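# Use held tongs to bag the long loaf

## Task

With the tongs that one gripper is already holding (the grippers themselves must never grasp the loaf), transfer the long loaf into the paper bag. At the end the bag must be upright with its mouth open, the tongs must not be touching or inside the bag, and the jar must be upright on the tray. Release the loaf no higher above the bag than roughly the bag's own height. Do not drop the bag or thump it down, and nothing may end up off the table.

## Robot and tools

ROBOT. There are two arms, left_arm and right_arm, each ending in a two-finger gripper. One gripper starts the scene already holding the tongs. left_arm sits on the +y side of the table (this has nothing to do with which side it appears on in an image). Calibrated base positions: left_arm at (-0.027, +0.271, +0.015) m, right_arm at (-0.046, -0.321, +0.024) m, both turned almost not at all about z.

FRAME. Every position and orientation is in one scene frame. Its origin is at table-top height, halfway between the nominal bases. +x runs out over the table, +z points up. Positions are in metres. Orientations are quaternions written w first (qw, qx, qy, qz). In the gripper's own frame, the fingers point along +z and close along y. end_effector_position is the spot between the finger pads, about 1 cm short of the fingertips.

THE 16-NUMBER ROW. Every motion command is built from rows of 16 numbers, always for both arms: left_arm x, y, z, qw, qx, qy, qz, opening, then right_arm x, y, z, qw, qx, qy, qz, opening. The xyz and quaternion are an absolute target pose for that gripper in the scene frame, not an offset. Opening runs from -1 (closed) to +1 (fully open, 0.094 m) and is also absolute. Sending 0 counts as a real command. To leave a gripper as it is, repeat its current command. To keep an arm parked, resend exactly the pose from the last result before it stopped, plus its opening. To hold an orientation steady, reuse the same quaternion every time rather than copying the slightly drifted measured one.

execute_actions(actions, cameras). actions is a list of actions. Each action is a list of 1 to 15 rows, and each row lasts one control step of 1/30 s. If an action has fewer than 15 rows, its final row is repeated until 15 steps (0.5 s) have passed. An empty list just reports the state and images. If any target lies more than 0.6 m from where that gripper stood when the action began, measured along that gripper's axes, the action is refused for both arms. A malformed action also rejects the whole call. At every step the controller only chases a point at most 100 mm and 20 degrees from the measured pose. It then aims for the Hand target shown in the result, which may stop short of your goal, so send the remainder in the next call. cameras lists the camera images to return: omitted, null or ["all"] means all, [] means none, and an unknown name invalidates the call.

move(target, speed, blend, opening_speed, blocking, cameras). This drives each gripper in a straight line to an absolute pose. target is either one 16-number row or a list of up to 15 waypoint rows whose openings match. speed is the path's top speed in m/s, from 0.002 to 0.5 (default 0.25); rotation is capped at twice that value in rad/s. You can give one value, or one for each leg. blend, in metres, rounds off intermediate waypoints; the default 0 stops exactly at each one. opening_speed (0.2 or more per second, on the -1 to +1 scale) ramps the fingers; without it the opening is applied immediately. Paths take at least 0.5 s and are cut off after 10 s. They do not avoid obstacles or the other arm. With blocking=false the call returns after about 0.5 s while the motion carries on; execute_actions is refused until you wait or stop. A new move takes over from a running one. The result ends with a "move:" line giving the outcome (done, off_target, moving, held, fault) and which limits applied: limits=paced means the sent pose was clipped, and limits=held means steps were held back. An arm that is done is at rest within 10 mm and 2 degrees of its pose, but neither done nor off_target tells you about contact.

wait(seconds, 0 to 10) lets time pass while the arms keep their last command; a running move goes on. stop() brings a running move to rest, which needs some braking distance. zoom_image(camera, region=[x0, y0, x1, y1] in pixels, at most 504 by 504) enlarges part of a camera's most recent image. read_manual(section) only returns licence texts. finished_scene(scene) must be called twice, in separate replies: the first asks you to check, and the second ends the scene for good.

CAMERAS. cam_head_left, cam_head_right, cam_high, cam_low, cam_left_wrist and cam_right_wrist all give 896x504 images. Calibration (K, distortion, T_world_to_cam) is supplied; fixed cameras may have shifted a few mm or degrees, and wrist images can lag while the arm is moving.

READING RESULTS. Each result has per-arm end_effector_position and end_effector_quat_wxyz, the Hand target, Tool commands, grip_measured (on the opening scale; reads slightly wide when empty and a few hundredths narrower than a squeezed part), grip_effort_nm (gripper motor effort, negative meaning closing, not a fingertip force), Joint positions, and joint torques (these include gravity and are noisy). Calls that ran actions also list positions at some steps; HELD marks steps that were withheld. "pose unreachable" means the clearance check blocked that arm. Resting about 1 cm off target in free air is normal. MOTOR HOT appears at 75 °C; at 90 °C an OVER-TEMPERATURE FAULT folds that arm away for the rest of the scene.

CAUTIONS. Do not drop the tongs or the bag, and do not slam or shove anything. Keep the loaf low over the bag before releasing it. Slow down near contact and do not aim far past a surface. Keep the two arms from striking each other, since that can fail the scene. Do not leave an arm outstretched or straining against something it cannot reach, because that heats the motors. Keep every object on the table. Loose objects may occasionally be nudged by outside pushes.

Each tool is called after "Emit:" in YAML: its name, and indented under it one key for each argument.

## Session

Emit:
execute_actions:
  actions: []

Scene clock: 0.00 s.
left_arm: end_effector_position=(+0.3549, +0.2777, +0.4218) grip_measured=+1.000 grip_effort_nm=n/a end_effector_quat_wxyz=(+0.707, -0.005, +0.707, +0.005) | right_arm: end_effector_position=(+0.2465, -0.4238, +0.2102) grip_measured=-0.302 grip_effort_nm=n/a end_effector_quat_wxyz=(+0.305, -0.032, +0.952, +0.009)
Joint positions: left_arm=[0 1.047 1.047 0 0 0 0.094] | right_arm=[-0.573 1.23 1.088 -0.894 -0.328 -0.503 0.033]
Joint velocities: left_arm=[-0.002 0.002 0.007 -0.022 -0.051 -0.022 0] | right_arm=[-0.032 -0.012 0.002 -0.007 0.022 0.007 0.001]
Joint torques (N m): no reading
Heat: left arm: 33 °C; right arm: 37 °C.
Hand target: left_arm +0.3523, +0.2777, +0.4278; +0.712, -0.005, +0.702, +0.005 | right_arm +0.2469, -0.4226, +0.2137; +0.309, -0.034, +0.950, +0.010
Tool commands: left_gripper/opening=+1.0 right_gripper/opening=-0.305557
camera_calibration:
cam_left_wrist: T_world_to_cam=[[0.047652, -0.998831, -0.00817316, 0.269773], [-0.432892, -0.0132768, -0.901348, 0.576084], [0.900185, 0.0464892, -0.433018, -0.0598874], [0, 0, 0, 1]] pos_world=[0.290436, 0.279891, 0.495524]
cam_right_wrist: T_world_to_cam=[[0.0773108, -0.996868, 0.0166364, -0.443668], [-0.980775, -0.0790403, -0.178416, 0.285547], [0.179172, -0.00252312, -0.983815, 0.249508], [0, 0, 0, 1]] pos_world=[0.269653, -0.419079, 0.303797]

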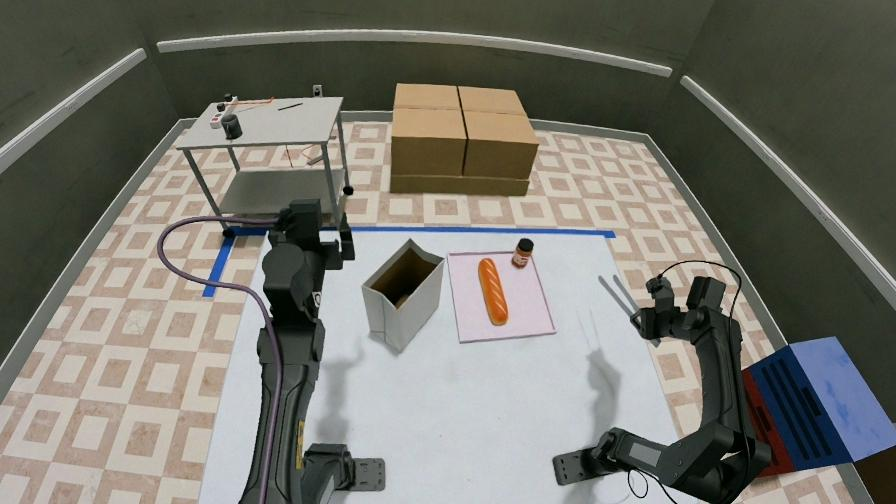

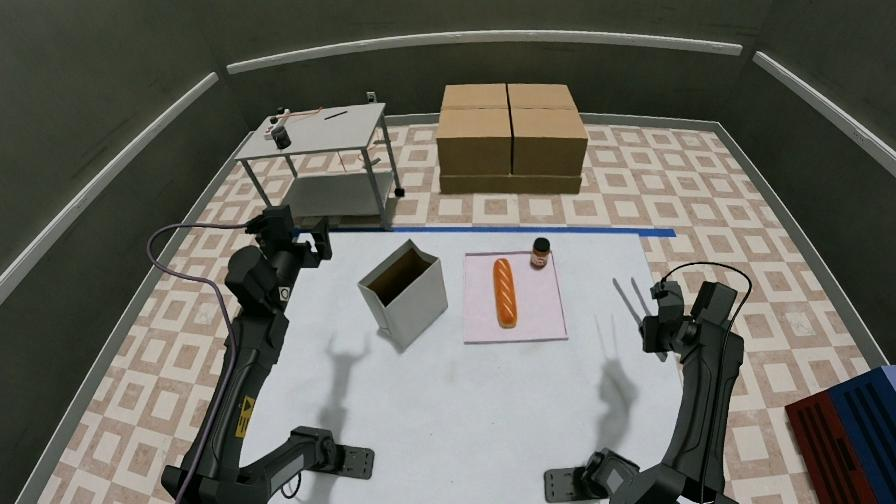

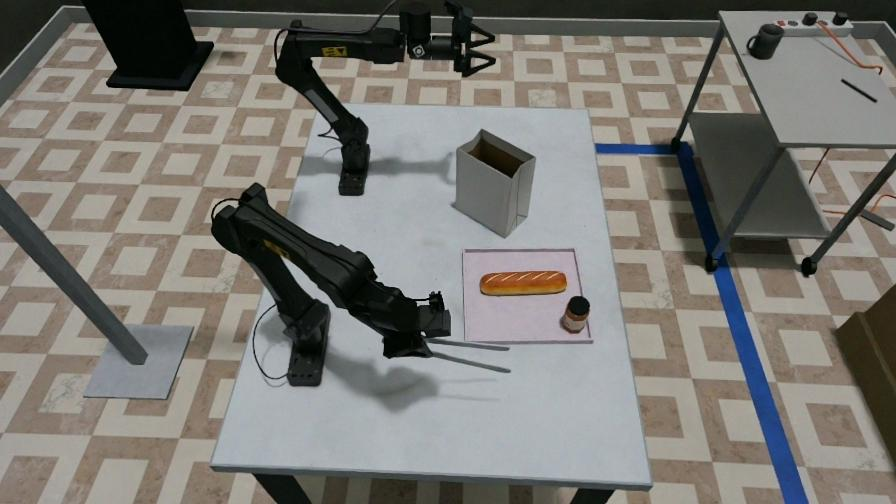

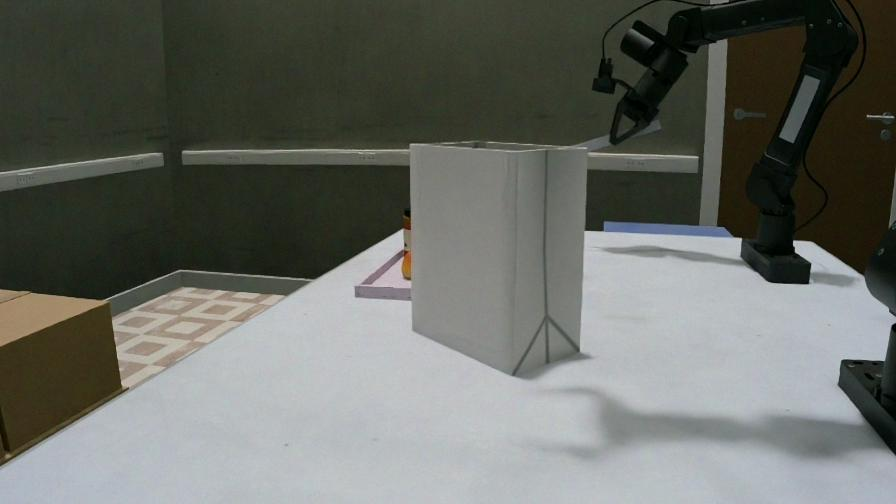

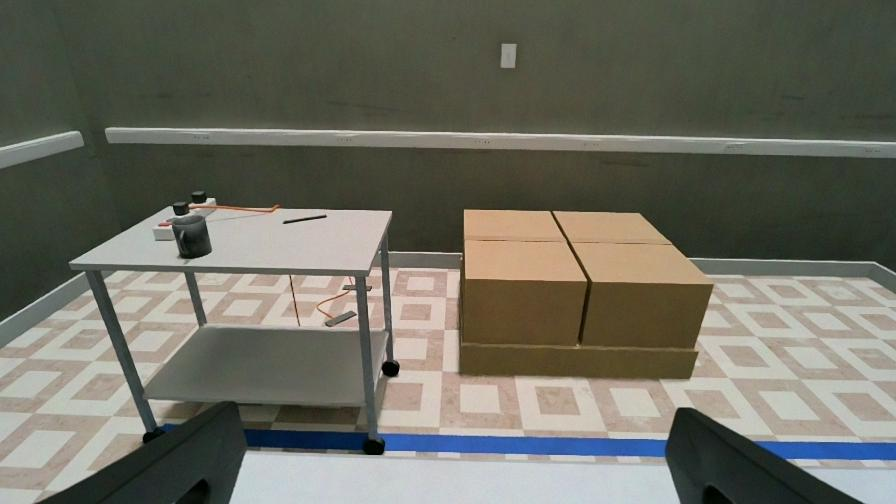

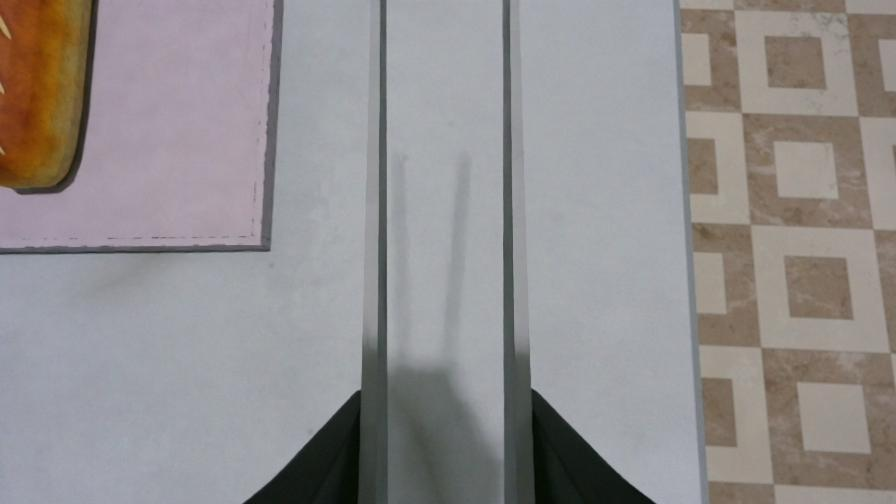

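Emit:
zoom_image:
  camera: "cam_high"
  region: [420, 110, 620, 260]

Emit:
zoom_image:
  camera: "cam_high"
  region: [420, 230, 620, 380]

Emit:
zoom_image:
  camera: "cam_head_right"
  region: [340, 220, 580, 360]

Emit:
zoom_image:
  camera: "cam_head_left"
  region: [340, 220, 580, 360]

Scaled by 2.520.

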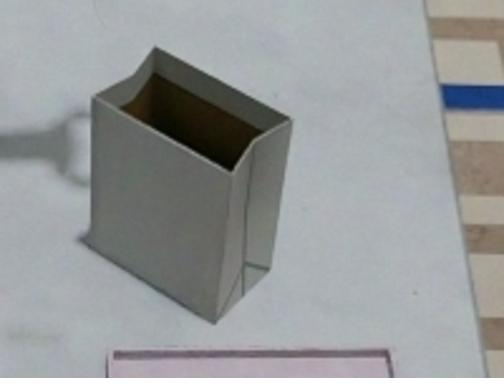

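Scaled by 2.520.

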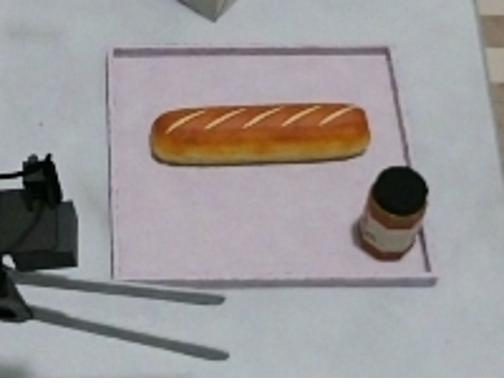

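Scaled by 2.100.

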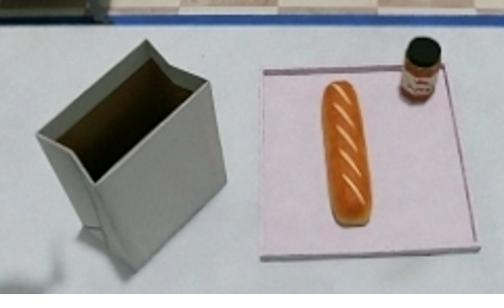

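Scaled by 2.100.

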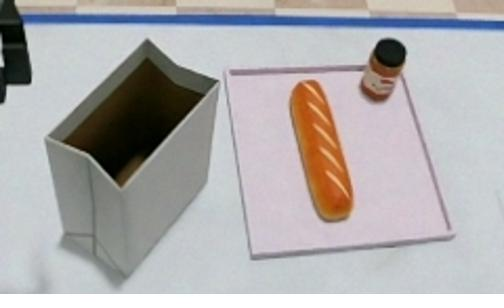

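Emit:
zoom_image:
  camera: "cam_head_right"
  region: [580, 260, 700, 380]

Emit:
zoom_image:
  camera: "cam_high"
  region: [370, 280, 530, 400]

Emit:
zoom_image:
  camera: "cam_low"
  region: [400, 0, 700, 200]

Scaled by 4.200.

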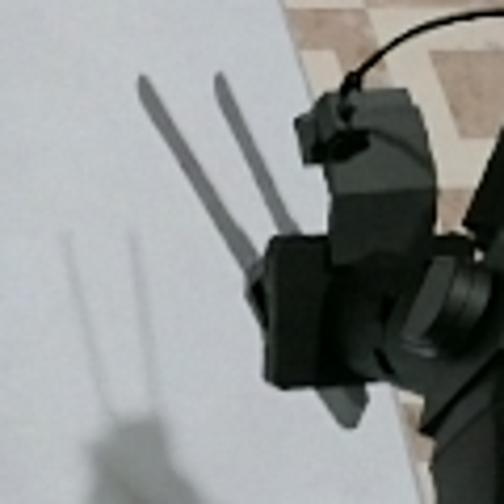

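Scaled by 3.150.

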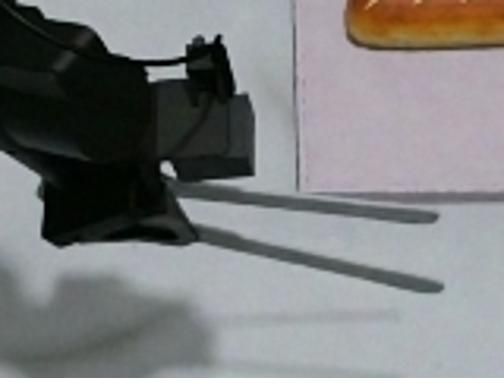

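Scaled by 1.680.

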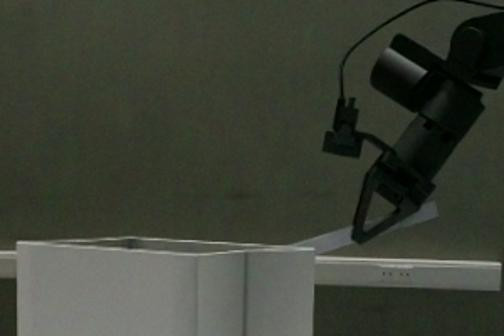

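Emit:
move:
  target:
    - [0.28,0.34,0.38,0.6,-0.2,0.75,0.08,1.0,0.28,-0.30,0.20,0.3005,-0.03744,0.9530,0.01181,-0.13]
    - [0.150,0.448,0.30,0.3536,-0.3536,0.8536,0.1464,1.0,0.340,-0.1325,0.155,0.3005,-0.03744,0.9530,0.01181,-0.13]
  speed: 0.15
  blend: 0.03
  opening_speed: 0.3

Emit:
zoom_image:
  camera: "cam_high"
  region: [420, 230, 620, 380]

Emit:
zoom_image:
  camera: "cam_head_right"
  region: [440, 230, 640, 380]

Scene clock: 124.47 s.
left_arm: end_effector_position=(+0.1500, +0.4447, +0.2904) grip_measured=+1.000 grip_effort_nm=-0.042 end_effector_quat_wxyz=(+0.348, -0.361, +0.854, +0.138) | right_arm: end_effector_position=(+0.3249, -0.1350, +0.1456) grip_measured=-0.132 grip_effort_nm=0.115 end_effector_quat_wxyz=(+0.280, -0.045, +0.959, +0.009)
Joint positions: left_arm=[0.752 0.907 1.199 -1.095 -0.008 -0.031 0.094] | right_arm=[0.526 1.671 1.241 -0.628 0.258 0.411 0.041]
Joint velocities: left_arm=[-0.007 0.017 -0.022 0.022 -0.037 0.022 0] | right_arm=[-0.007 0.017 -0.002 0.051 -0.007 -0.066 0]
Joint torques (N m): left_arm=[0.28 -0.4 7.73 1.29 0.06 0.2] | right_arm=[0.39 -6.86 10.89 1.3 0.4 0.04]
Heat: left arm: 36 °C; right arm: 44 °C.
Hand target: left_arm +0.1492, +0.4444, +0.2995; +0.354, -0.357, +0.853, +0.141 | right_arm +0.3353, -0.1308, +0.1527; +0.296, -0.039, +0.954, +0.007
Off the commanded pose: left_arm 0.010 m, 1 deg | right_arm 0.018 m, 3 deg.
move: off_target (right_arm)
camera_calibration:
cam_left_wrist: T_world_to_cam=[[0.7254, -0.688181, -0.0142097, 0.207151], [-0.656538, -0.685551, -0.314607, 0.533253], [0.206765, 0.237545, -0.949116, 0.228854], [0, 0, 0, 1]] pos_world=[0.152514, 0.453766, 0.387918]
cam_right_wrist: T_world_to_cam=[[0.102826, -0.994484, 0.0206851, -0.169306], [-0.986332, -0.10463, -0.127287, 0.36474], [0.128749, -0.00731405, -0.99165, 0.189507], [0, 0, 0, 1]] pos_world=[0.352764, -0.128823, 0.237853]

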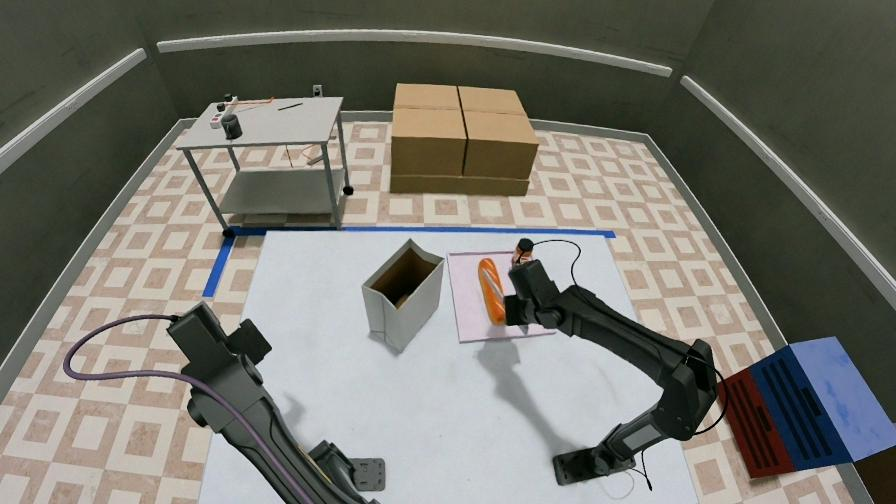

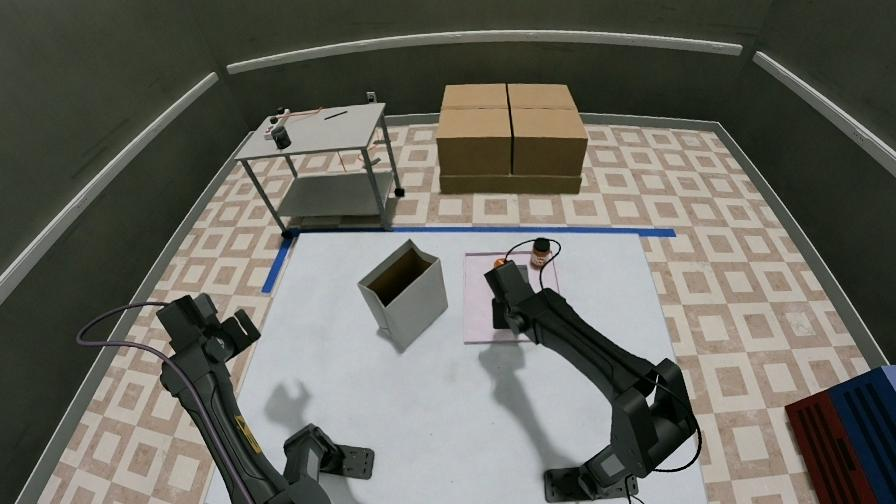

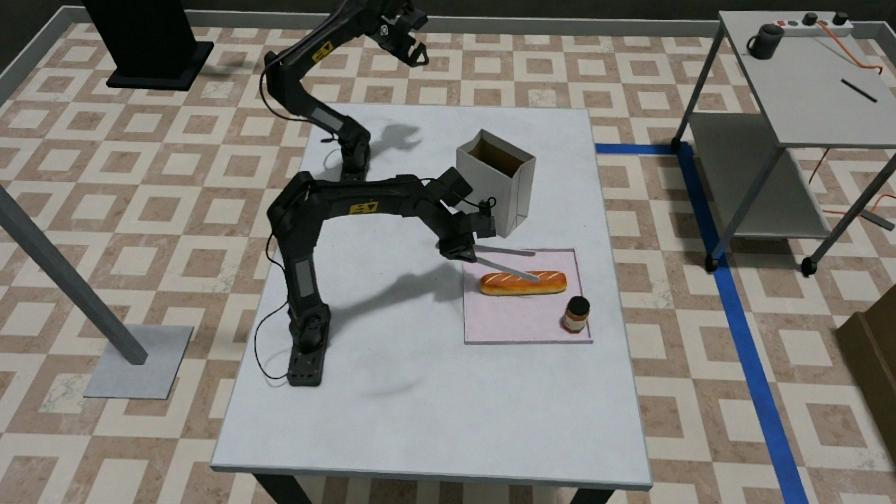

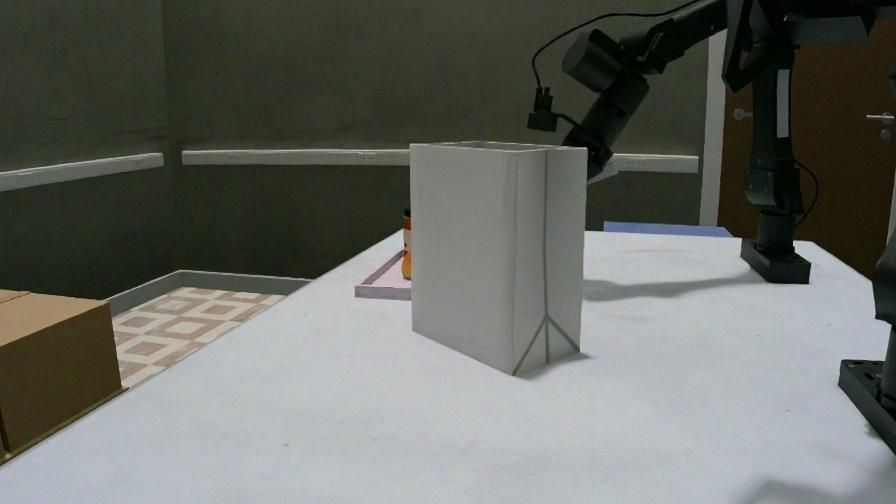

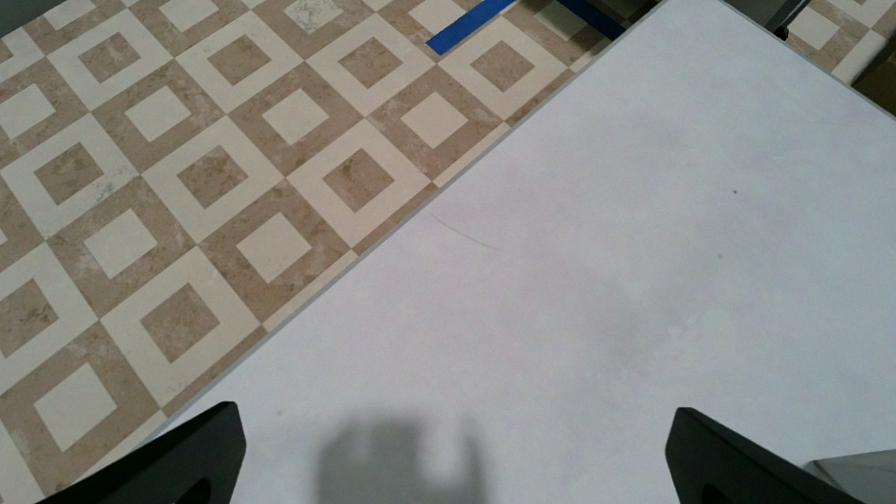

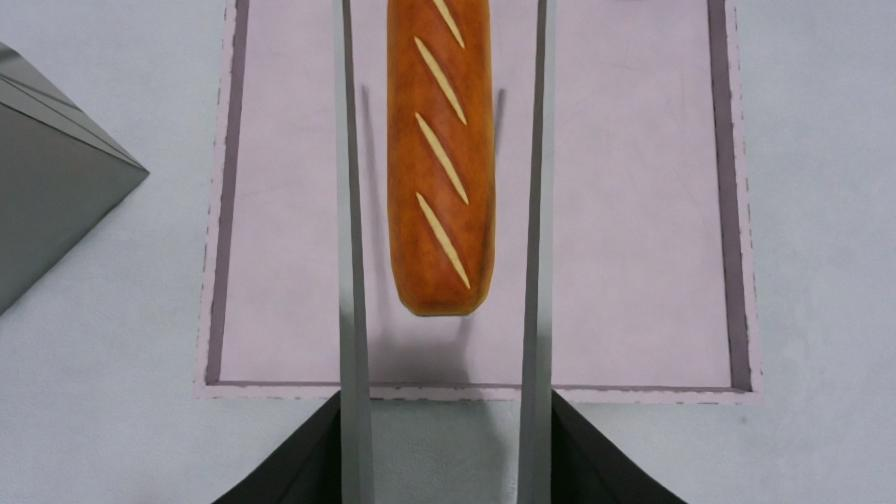

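Scaled by 2.520.

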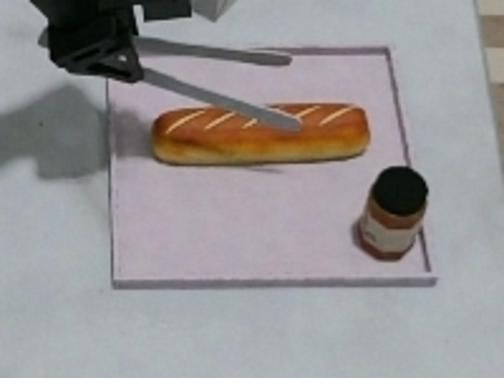

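Scaled by 2.520.

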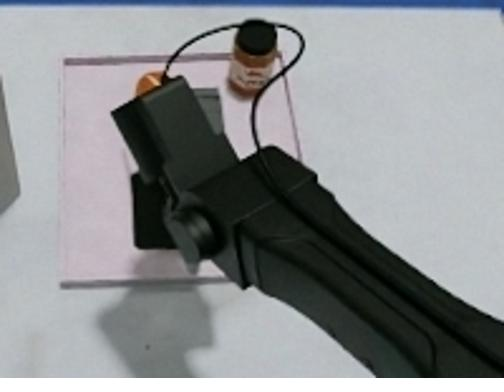

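Emit:
execute_actions:
  actions: []

Scene clock: 230.10 s.
left_arm: end_effector_position=(+0.1500, +0.4444, +0.2902) grip_measured=+1.000 grip_effort_nm=-0.037 end_effector_quat_wxyz=(+0.348, -0.361, +0.854, +0.138) | right_arm: end_effector_position=(+0.3250, -0.1350, +0.1456) grip_measured=-0.132 grip_effort_nm=0.129 end_effector_quat_wxyz=(+0.280, -0.045, +0.959, +0.009)
Joint positions: left_arm=[0.752 0.907 1.199 -1.096 -0.007 -0.03 0.094] | right_arm=[0.526 1.671 1.241 -0.628 0.258 0.412 0.041]
Joint velocities: left_arm=[0.007 -0.012 -0.012 -0.022 -0.081 -0.022 0] | right_arm=[-0.007 0.002 -0.022 0.051 0.007 -0.037 0]
Joint torques (N m): left_arm=[0.68 -0.28 7.8 1.3 0.05 0.1] | right_arm=[0.39 -6.86 10.91 1.3 0.39 0.05]
Heat: left arm: 40 °C; right arm: 46 °C.
Hand target: left_arm +0.1493, +0.4444, +0.2995; +0.354, -0.357, +0.853, +0.141 | right_arm +0.3353, -0.1307, +0.1527; +0.296, -0.039, +0.954, +0.008
Tool commands: left_gripper/opening=+1.0 right_gripper/opening=-0.13
Off the commanded pose: left_arm 0.010 m, 1 deg | right_arm 0.018 m, 3 deg.
camera_calibration:
cam_left_wrist: T_world_to_cam=[[0.724466, -0.689169, -0.0139683, 0.207463], [-0.657656, -0.684984, -0.313505, 0.532585], [0.20649, 0.23631, -0.949484, 0.229432], [0, 0, 0, 1]] pos_world=[0.152582, 0.453573, 0.387708]
cam_right_wrist: T_world_to_cam=[[0.102317, -0.994535, 0.0207766, -0.169223], [-0.986364, -0.104138, -0.127441, 0.364863], [0.128908, -0.00745401, -0.991629, 0.189444], [0, 0, 0, 1]] pos_world=[0.352781, -0.12889, 0.237873]

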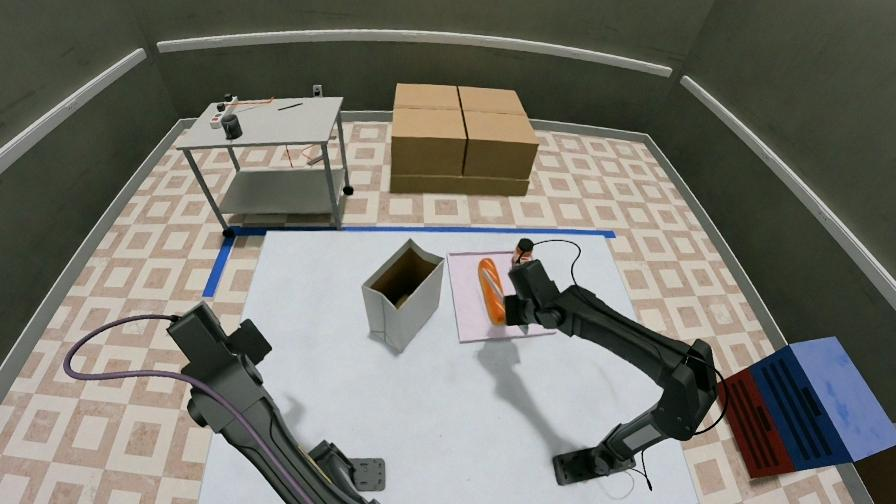

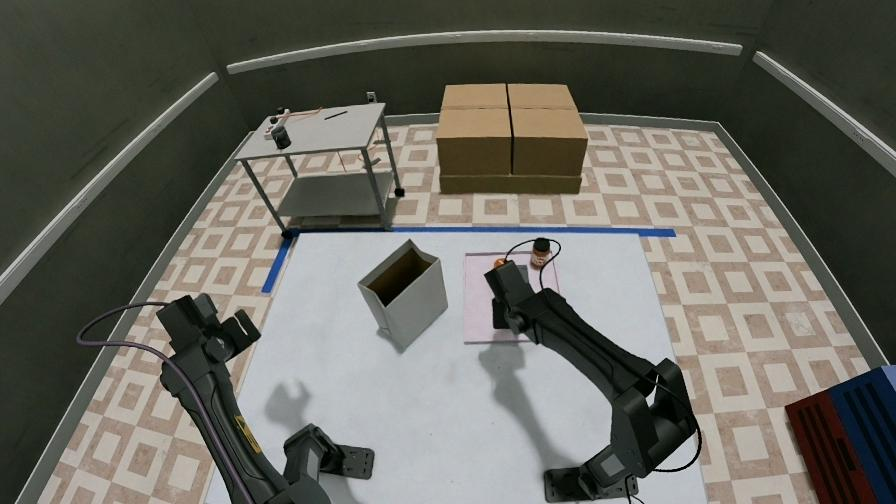

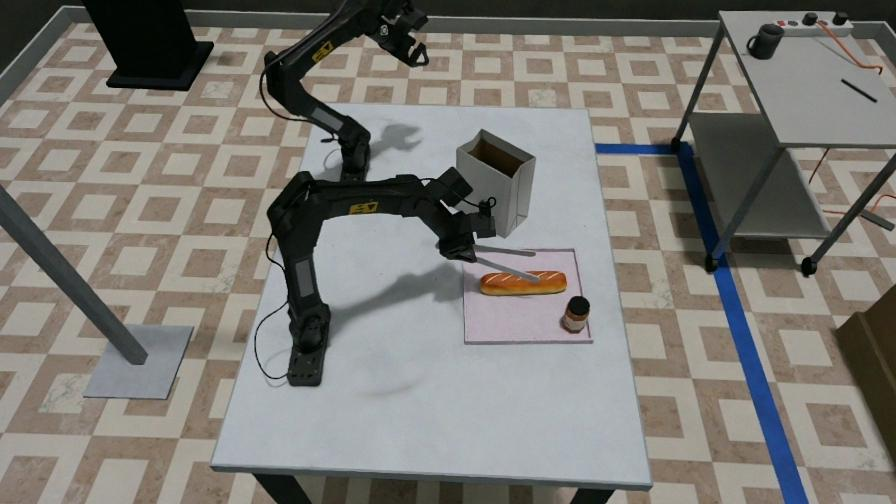

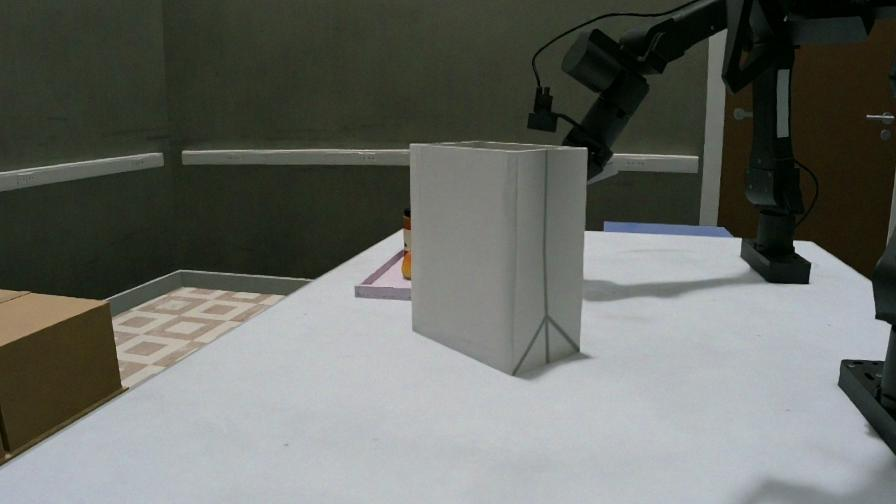

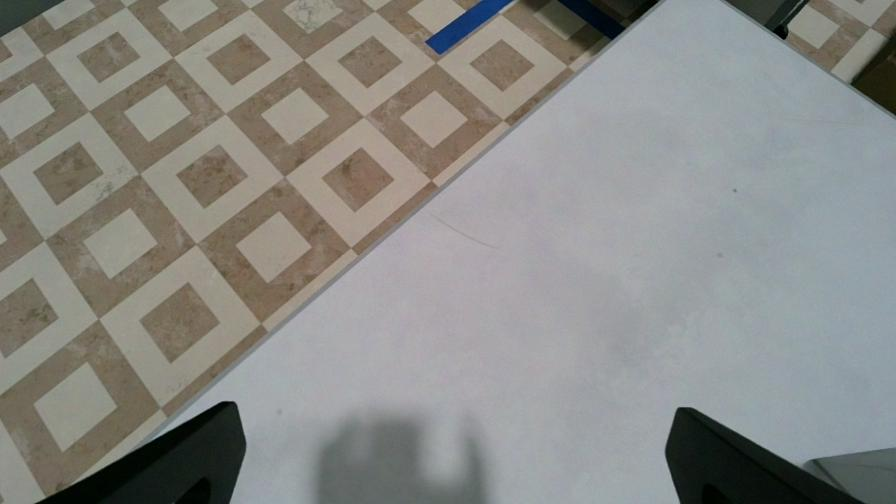

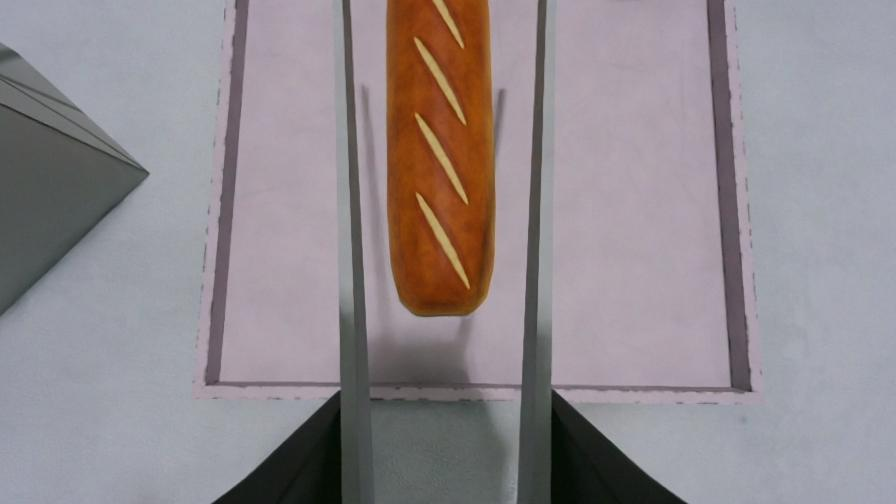

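Emit:
move:
  target: [0.150, 0.448, 0.30, 0.3536, -0.3536, 0.8536, 0.1464, 1.0, 0.366, -0.1300, 0.143, 0.17352, -0.03866, 0.98405, 0.00682, -0.13]
  speed: 0.08
  cameras: ["cam_high", "cam_right_wrist", "cam_head_right"]

Scene clock: 247.50 s.
left_arm: end_effector_position=(+0.1498, +0.4460, +0.2887) grip_measured=+1.000 grip_effort_nm=-0.037 end_effector_quat_wxyz=(+0.344, -0.357, +0.857, +0.140) | right_arm: end_effector_position=(+0.3595, -0.1305, +0.1438) grip_measured=-0.132 grip_effort_nm=0.120 end_effector_quat_wxyz=(+0.175, -0.038, +0.984, +0.009)
Joint positions: left_arm=[0.757 0.914 1.199 -1.096 -0.007 -0.016 0.094] | right_arm=[0.445 1.946 1.666 -0.965 0.135 0.391 0.041]
Joint velocities: left_arm=[-0.002 -0.007 -0.012 0.022 0.037 -0.007 0] | right_arm=[0.007 0.007 -0.017 -0.007 0.037 -0.051 0]
Joint torques (N m): left_arm=[0.79 -0.38 7.76 1.34 0 0.08] | right_arm=[-0.73 -8.8 10.59 0.8 0.06 -0.07]
Heat: left arm: 40 °C; right arm: 46 °C.
Hand target: left_arm +0.1498, +0.4478, +0.2999; +0.354, -0.353, +0.854, +0.147 | right_arm +0.3661, -0.1298, +0.1424; +0.174, -0.038, +0.984, +0.009
Off the commanded pose: left_arm 0.012 m, 1 deg | right_arm 0.007 m, 0 deg.
move: off_target (left_arm)
camera_calibration:
cam_right_wrist: T_world_to_cam=[[0.0929122, -0.995657, 0.00590708, -0.162848], [-0.991831, -0.0920312, 0.088323, 0.371678], [-0.0873958, -0.0140651, -0.996074, 0.260776], [0, 0, 0, 1]] pos_world=[0.406563, -0.124267, 0.227887]
Images, in order (width x height): cam_head_right 896x504, cam_high 896x504, cam_right_wrist 896x504.

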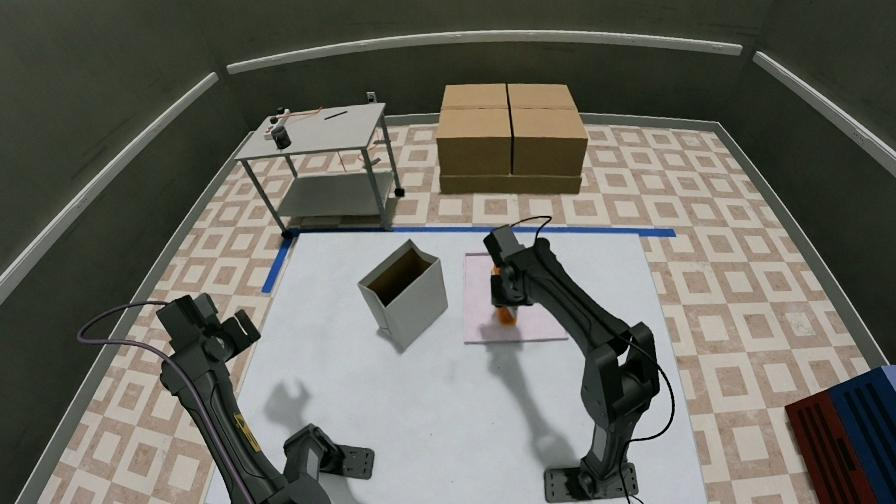

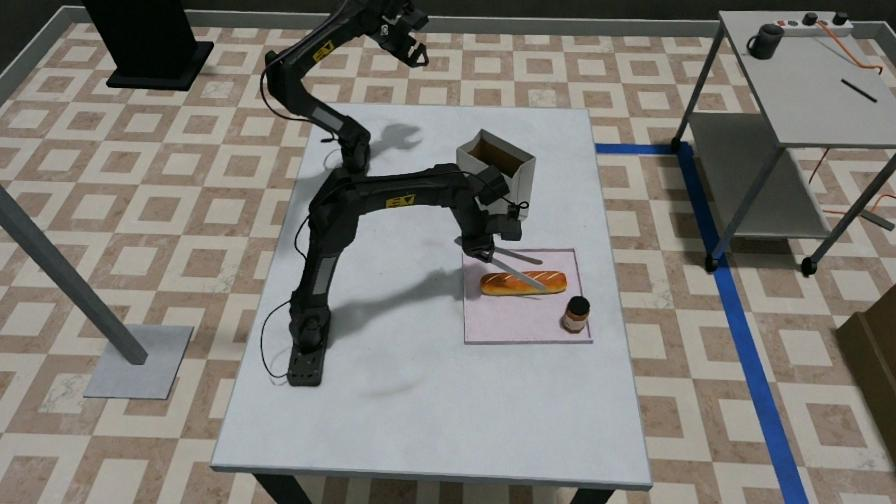

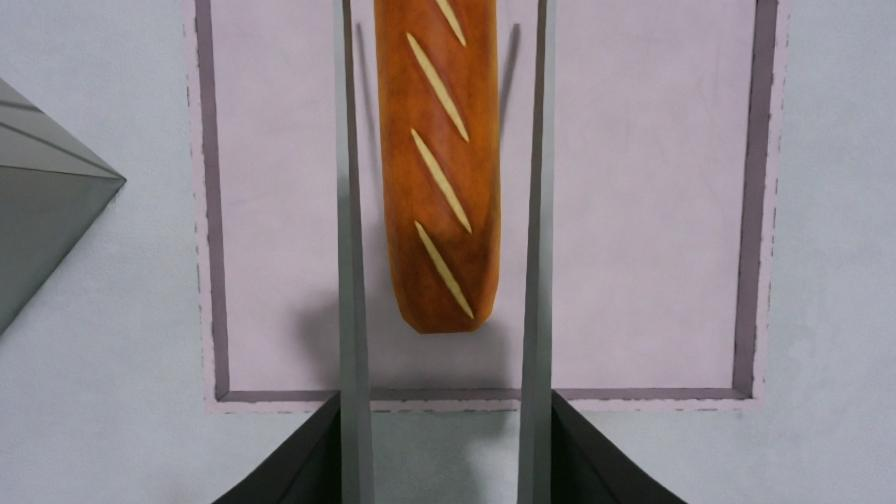

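Emit:
move:
  target: [0.150, 0.448, 0.30, 0.3536, -0.3536, 0.8536, 0.1464, 1.0, 0.377, -0.1285, 0.1245, 0.10439, -0.05205, 0.99316, 0.00547, -0.13]
  speed: 0.05
  cameras: ["cam_high", "cam_right_wrist", "cam_head_right"]

Scene clock: 266.33 s.
left_arm: end_effector_position=(+0.1498, +0.4460, +0.2887) grip_measured=+1.000 grip_effort_nm=-0.037 end_effector_quat_wxyz=(+0.344, -0.357, +0.857, +0.140) | right_arm: end_effector_position=(+0.3710, -0.1282, +0.1284) grip_measured=-0.132 grip_effort_nm=0.125 end_effector_quat_wxyz=(+0.108, -0.052, +0.993, +0.006)
Joint positions: left_arm=[0.757 0.914 1.199 -1.096 -0.007 -0.016 0.094] | right_arm=[0.414 2.116 1.889 -1.138 0.074 0.347 0.041]
Joint velocities: left_arm=[-0.007 -0.017 0.012 0.022 -0.007 -0.007 0] | right_arm=[-0.002 -0.012 -0.002 -0.022 0.066 0.051 -0.001]
Joint torques (N m): left_arm=[0.53 -0.49 7.54 1.4 0.03 0.09] | right_arm=[-0.8 -9.92 10.25 0.58 0 -0.08]
Heat: left arm: 40 °C; right arm: 47 °C.
Hand target: left_arm +0.1499, +0.4478, +0.2998; +0.354, -0.353, +0.854, +0.147 | right_arm +0.3767, -0.1284, +0.1243; +0.105, -0.052, +0.993, +0.007
Off the commanded pose: left_arm 0.012 m, 1 deg | right_arm 0.007 m, 0 deg.
move: off_target (left_arm)
camera_calibration:
cam_right_wrist: T_world_to_cam=[[0.120922, -0.99264, 0.0066239, -0.171622], [-0.968436, -0.116503, 0.220362, 0.355851], [-0.217968, -0.0330614, -0.975396, 0.289817], [0, 0, 0, 1]] pos_world=[0.428542, -0.11932, 0.205407]
Images, in order (width x height): cam_head_right 896x504, cam_high 896x504, cam_right_wrist 896x504.

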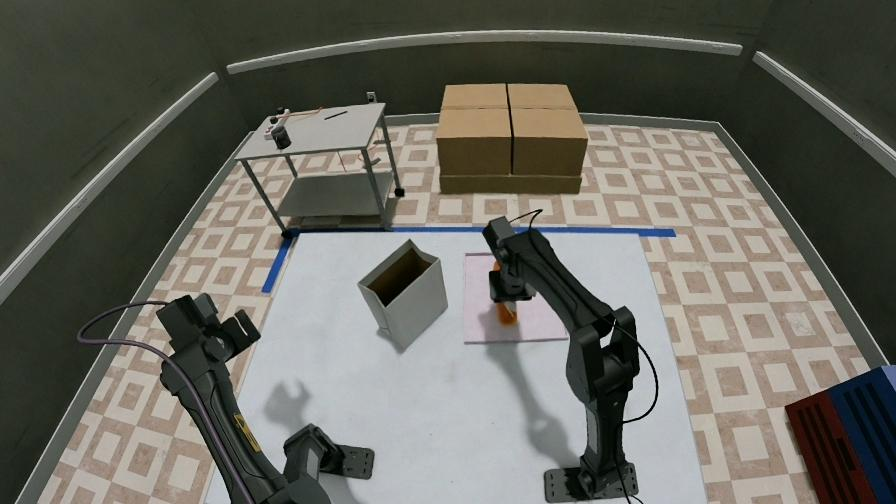

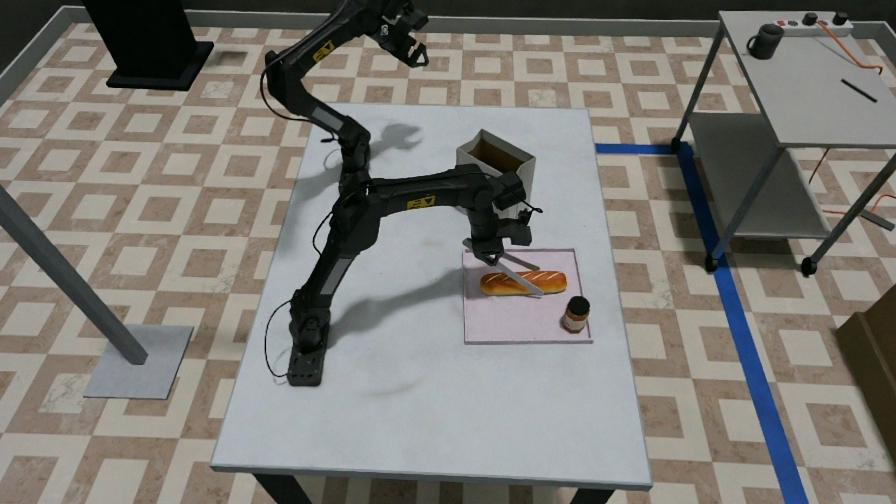

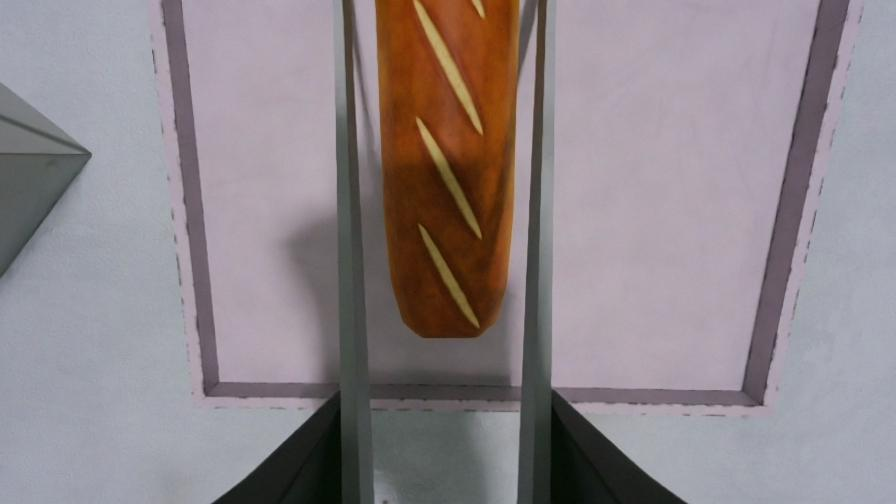

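Emit:
zoom_image:
  camera: "cam_high"
  region: [440, 220, 620, 350]

Emit:
zoom_image:
  camera: "cam_low"
  region: [300, 100, 640, 320]

Scaled by 2.800.

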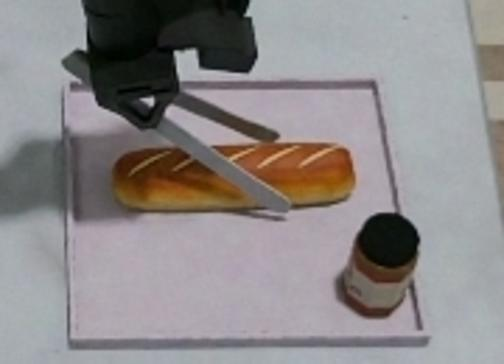

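This scene's latest camera images include none from cam_low. They are from: cam_head_right, cam_high, cam_right_wrist. cam_low's image comes with the result of a call that names it in "cameras".

Emit:
move:
  target: [0.150, 0.448, 0.30, 0.3536, -0.3536, 0.8536, 0.1464, 1.0, 0.377, -0.1285, 0.1245, 0.10439, -0.05205, 0.99316, 0.00547, -0.56]
  opening_speed: 0.3
  cameras: ["cam_high", "cam_right_wrist", "cam_head_right"]

Scene clock: 284.73 s.
left_arm: end_effector_position=(+0.1498, +0.4460, +0.2887) grip_measured=+1.000 grip_effort_nm=-0.032 end_effector_quat_wxyz=(+0.344, -0.357, +0.857, +0.140) | right_arm: end_effector_position=(+0.3691, -0.1291, +0.1280) grip_measured=-0.529 grip_effort_nm=-0.940 end_effector_quat_wxyz=(+0.104, -0.053, +0.993, +0.005)
Joint positions: left_arm=[0.757 0.914 1.199 -1.096 -0.007 -0.015 0.094] | right_arm=[0.413 2.116 1.889 -1.147 0.073 0.346 0.022]
Joint velocities: left_arm=[-0.012 -0.002 -0.007 -0.007 0.066 0.007 0] | right_arm=[0.017 -0.017 -0.007 -0.037 0.007 -0.022 -0.003]
Joint torques (N m): left_arm=[0.61 -0.42 7.75 1.39 0.04 0.09] | right_arm=[-0.76 -9.78 10.51 0.63 0.03 -0.06]
Heat: left arm: 40 °C; right arm: 48 °C.
Hand target: left_arm +0.1498, +0.4478, +0.2998; +0.354, -0.353, +0.854, +0.147 | right_arm +0.3767, -0.1286, +0.1244; +0.105, -0.052, +0.993, +0.006
Off the commanded pose: left_arm 0.012 m, 1 deg | right_arm 0.009 m, 0 deg.
move: off_target (left_arm)
camera_calibration:
cam_right_wrist: T_world_to_cam=[[0.121941, -0.9925, 0.00859128, -0.172881], [-0.96653, -0.116772, 0.22844, 0.352285], [-0.225724, -0.0361598, -0.97352, 0.291191], [0, 0, 0, 1]] pos_world=[0.427304, -0.119917, 0.20449]
Images, in order (width x height): cam_head_right 896x504, cam_high 896x504, cam_right_wrist 896x504.

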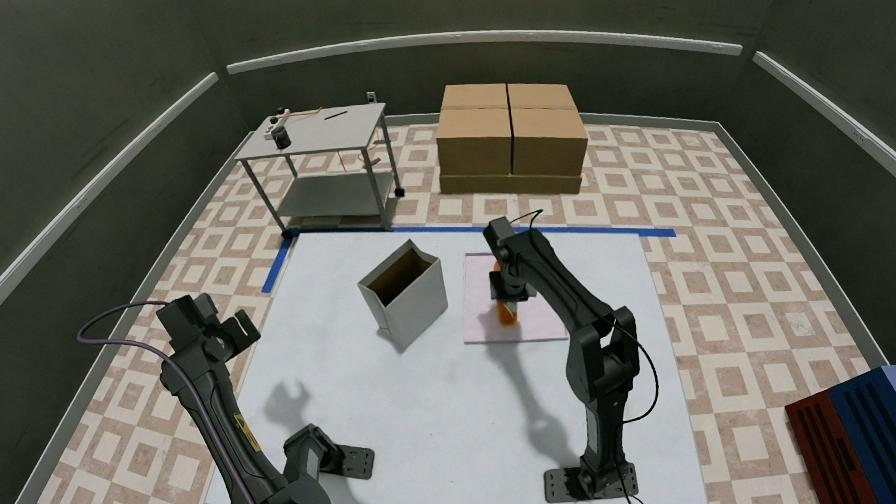

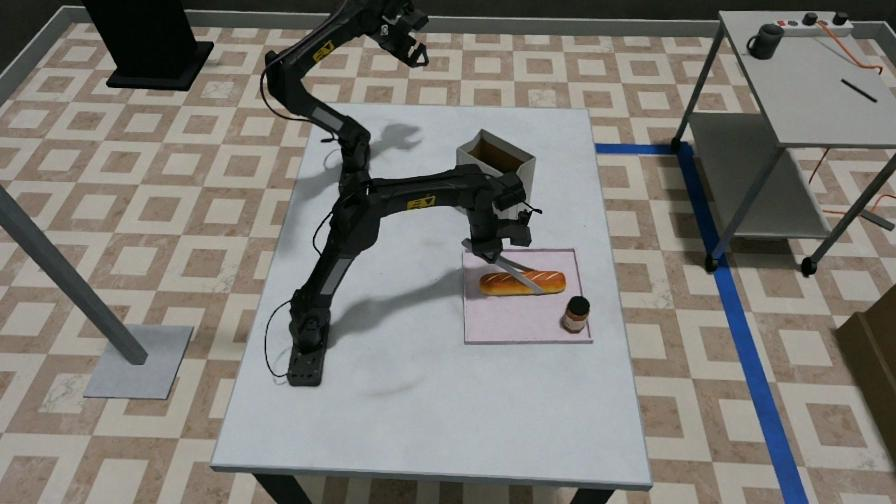

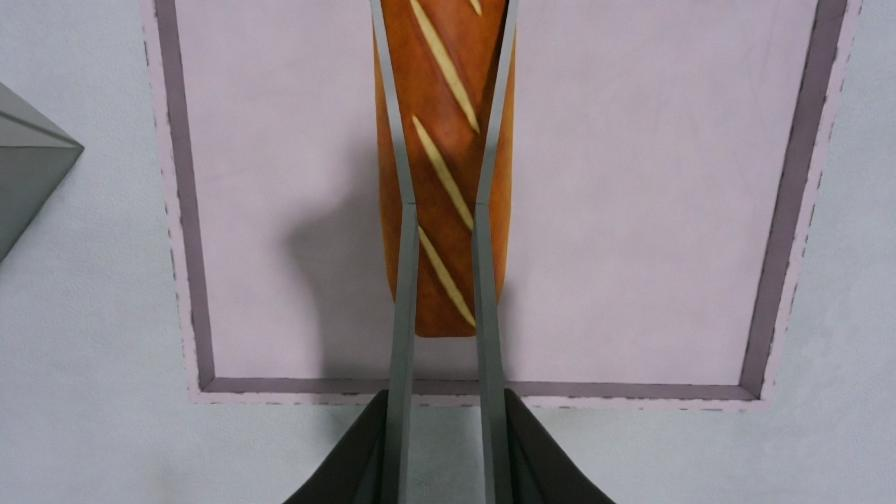

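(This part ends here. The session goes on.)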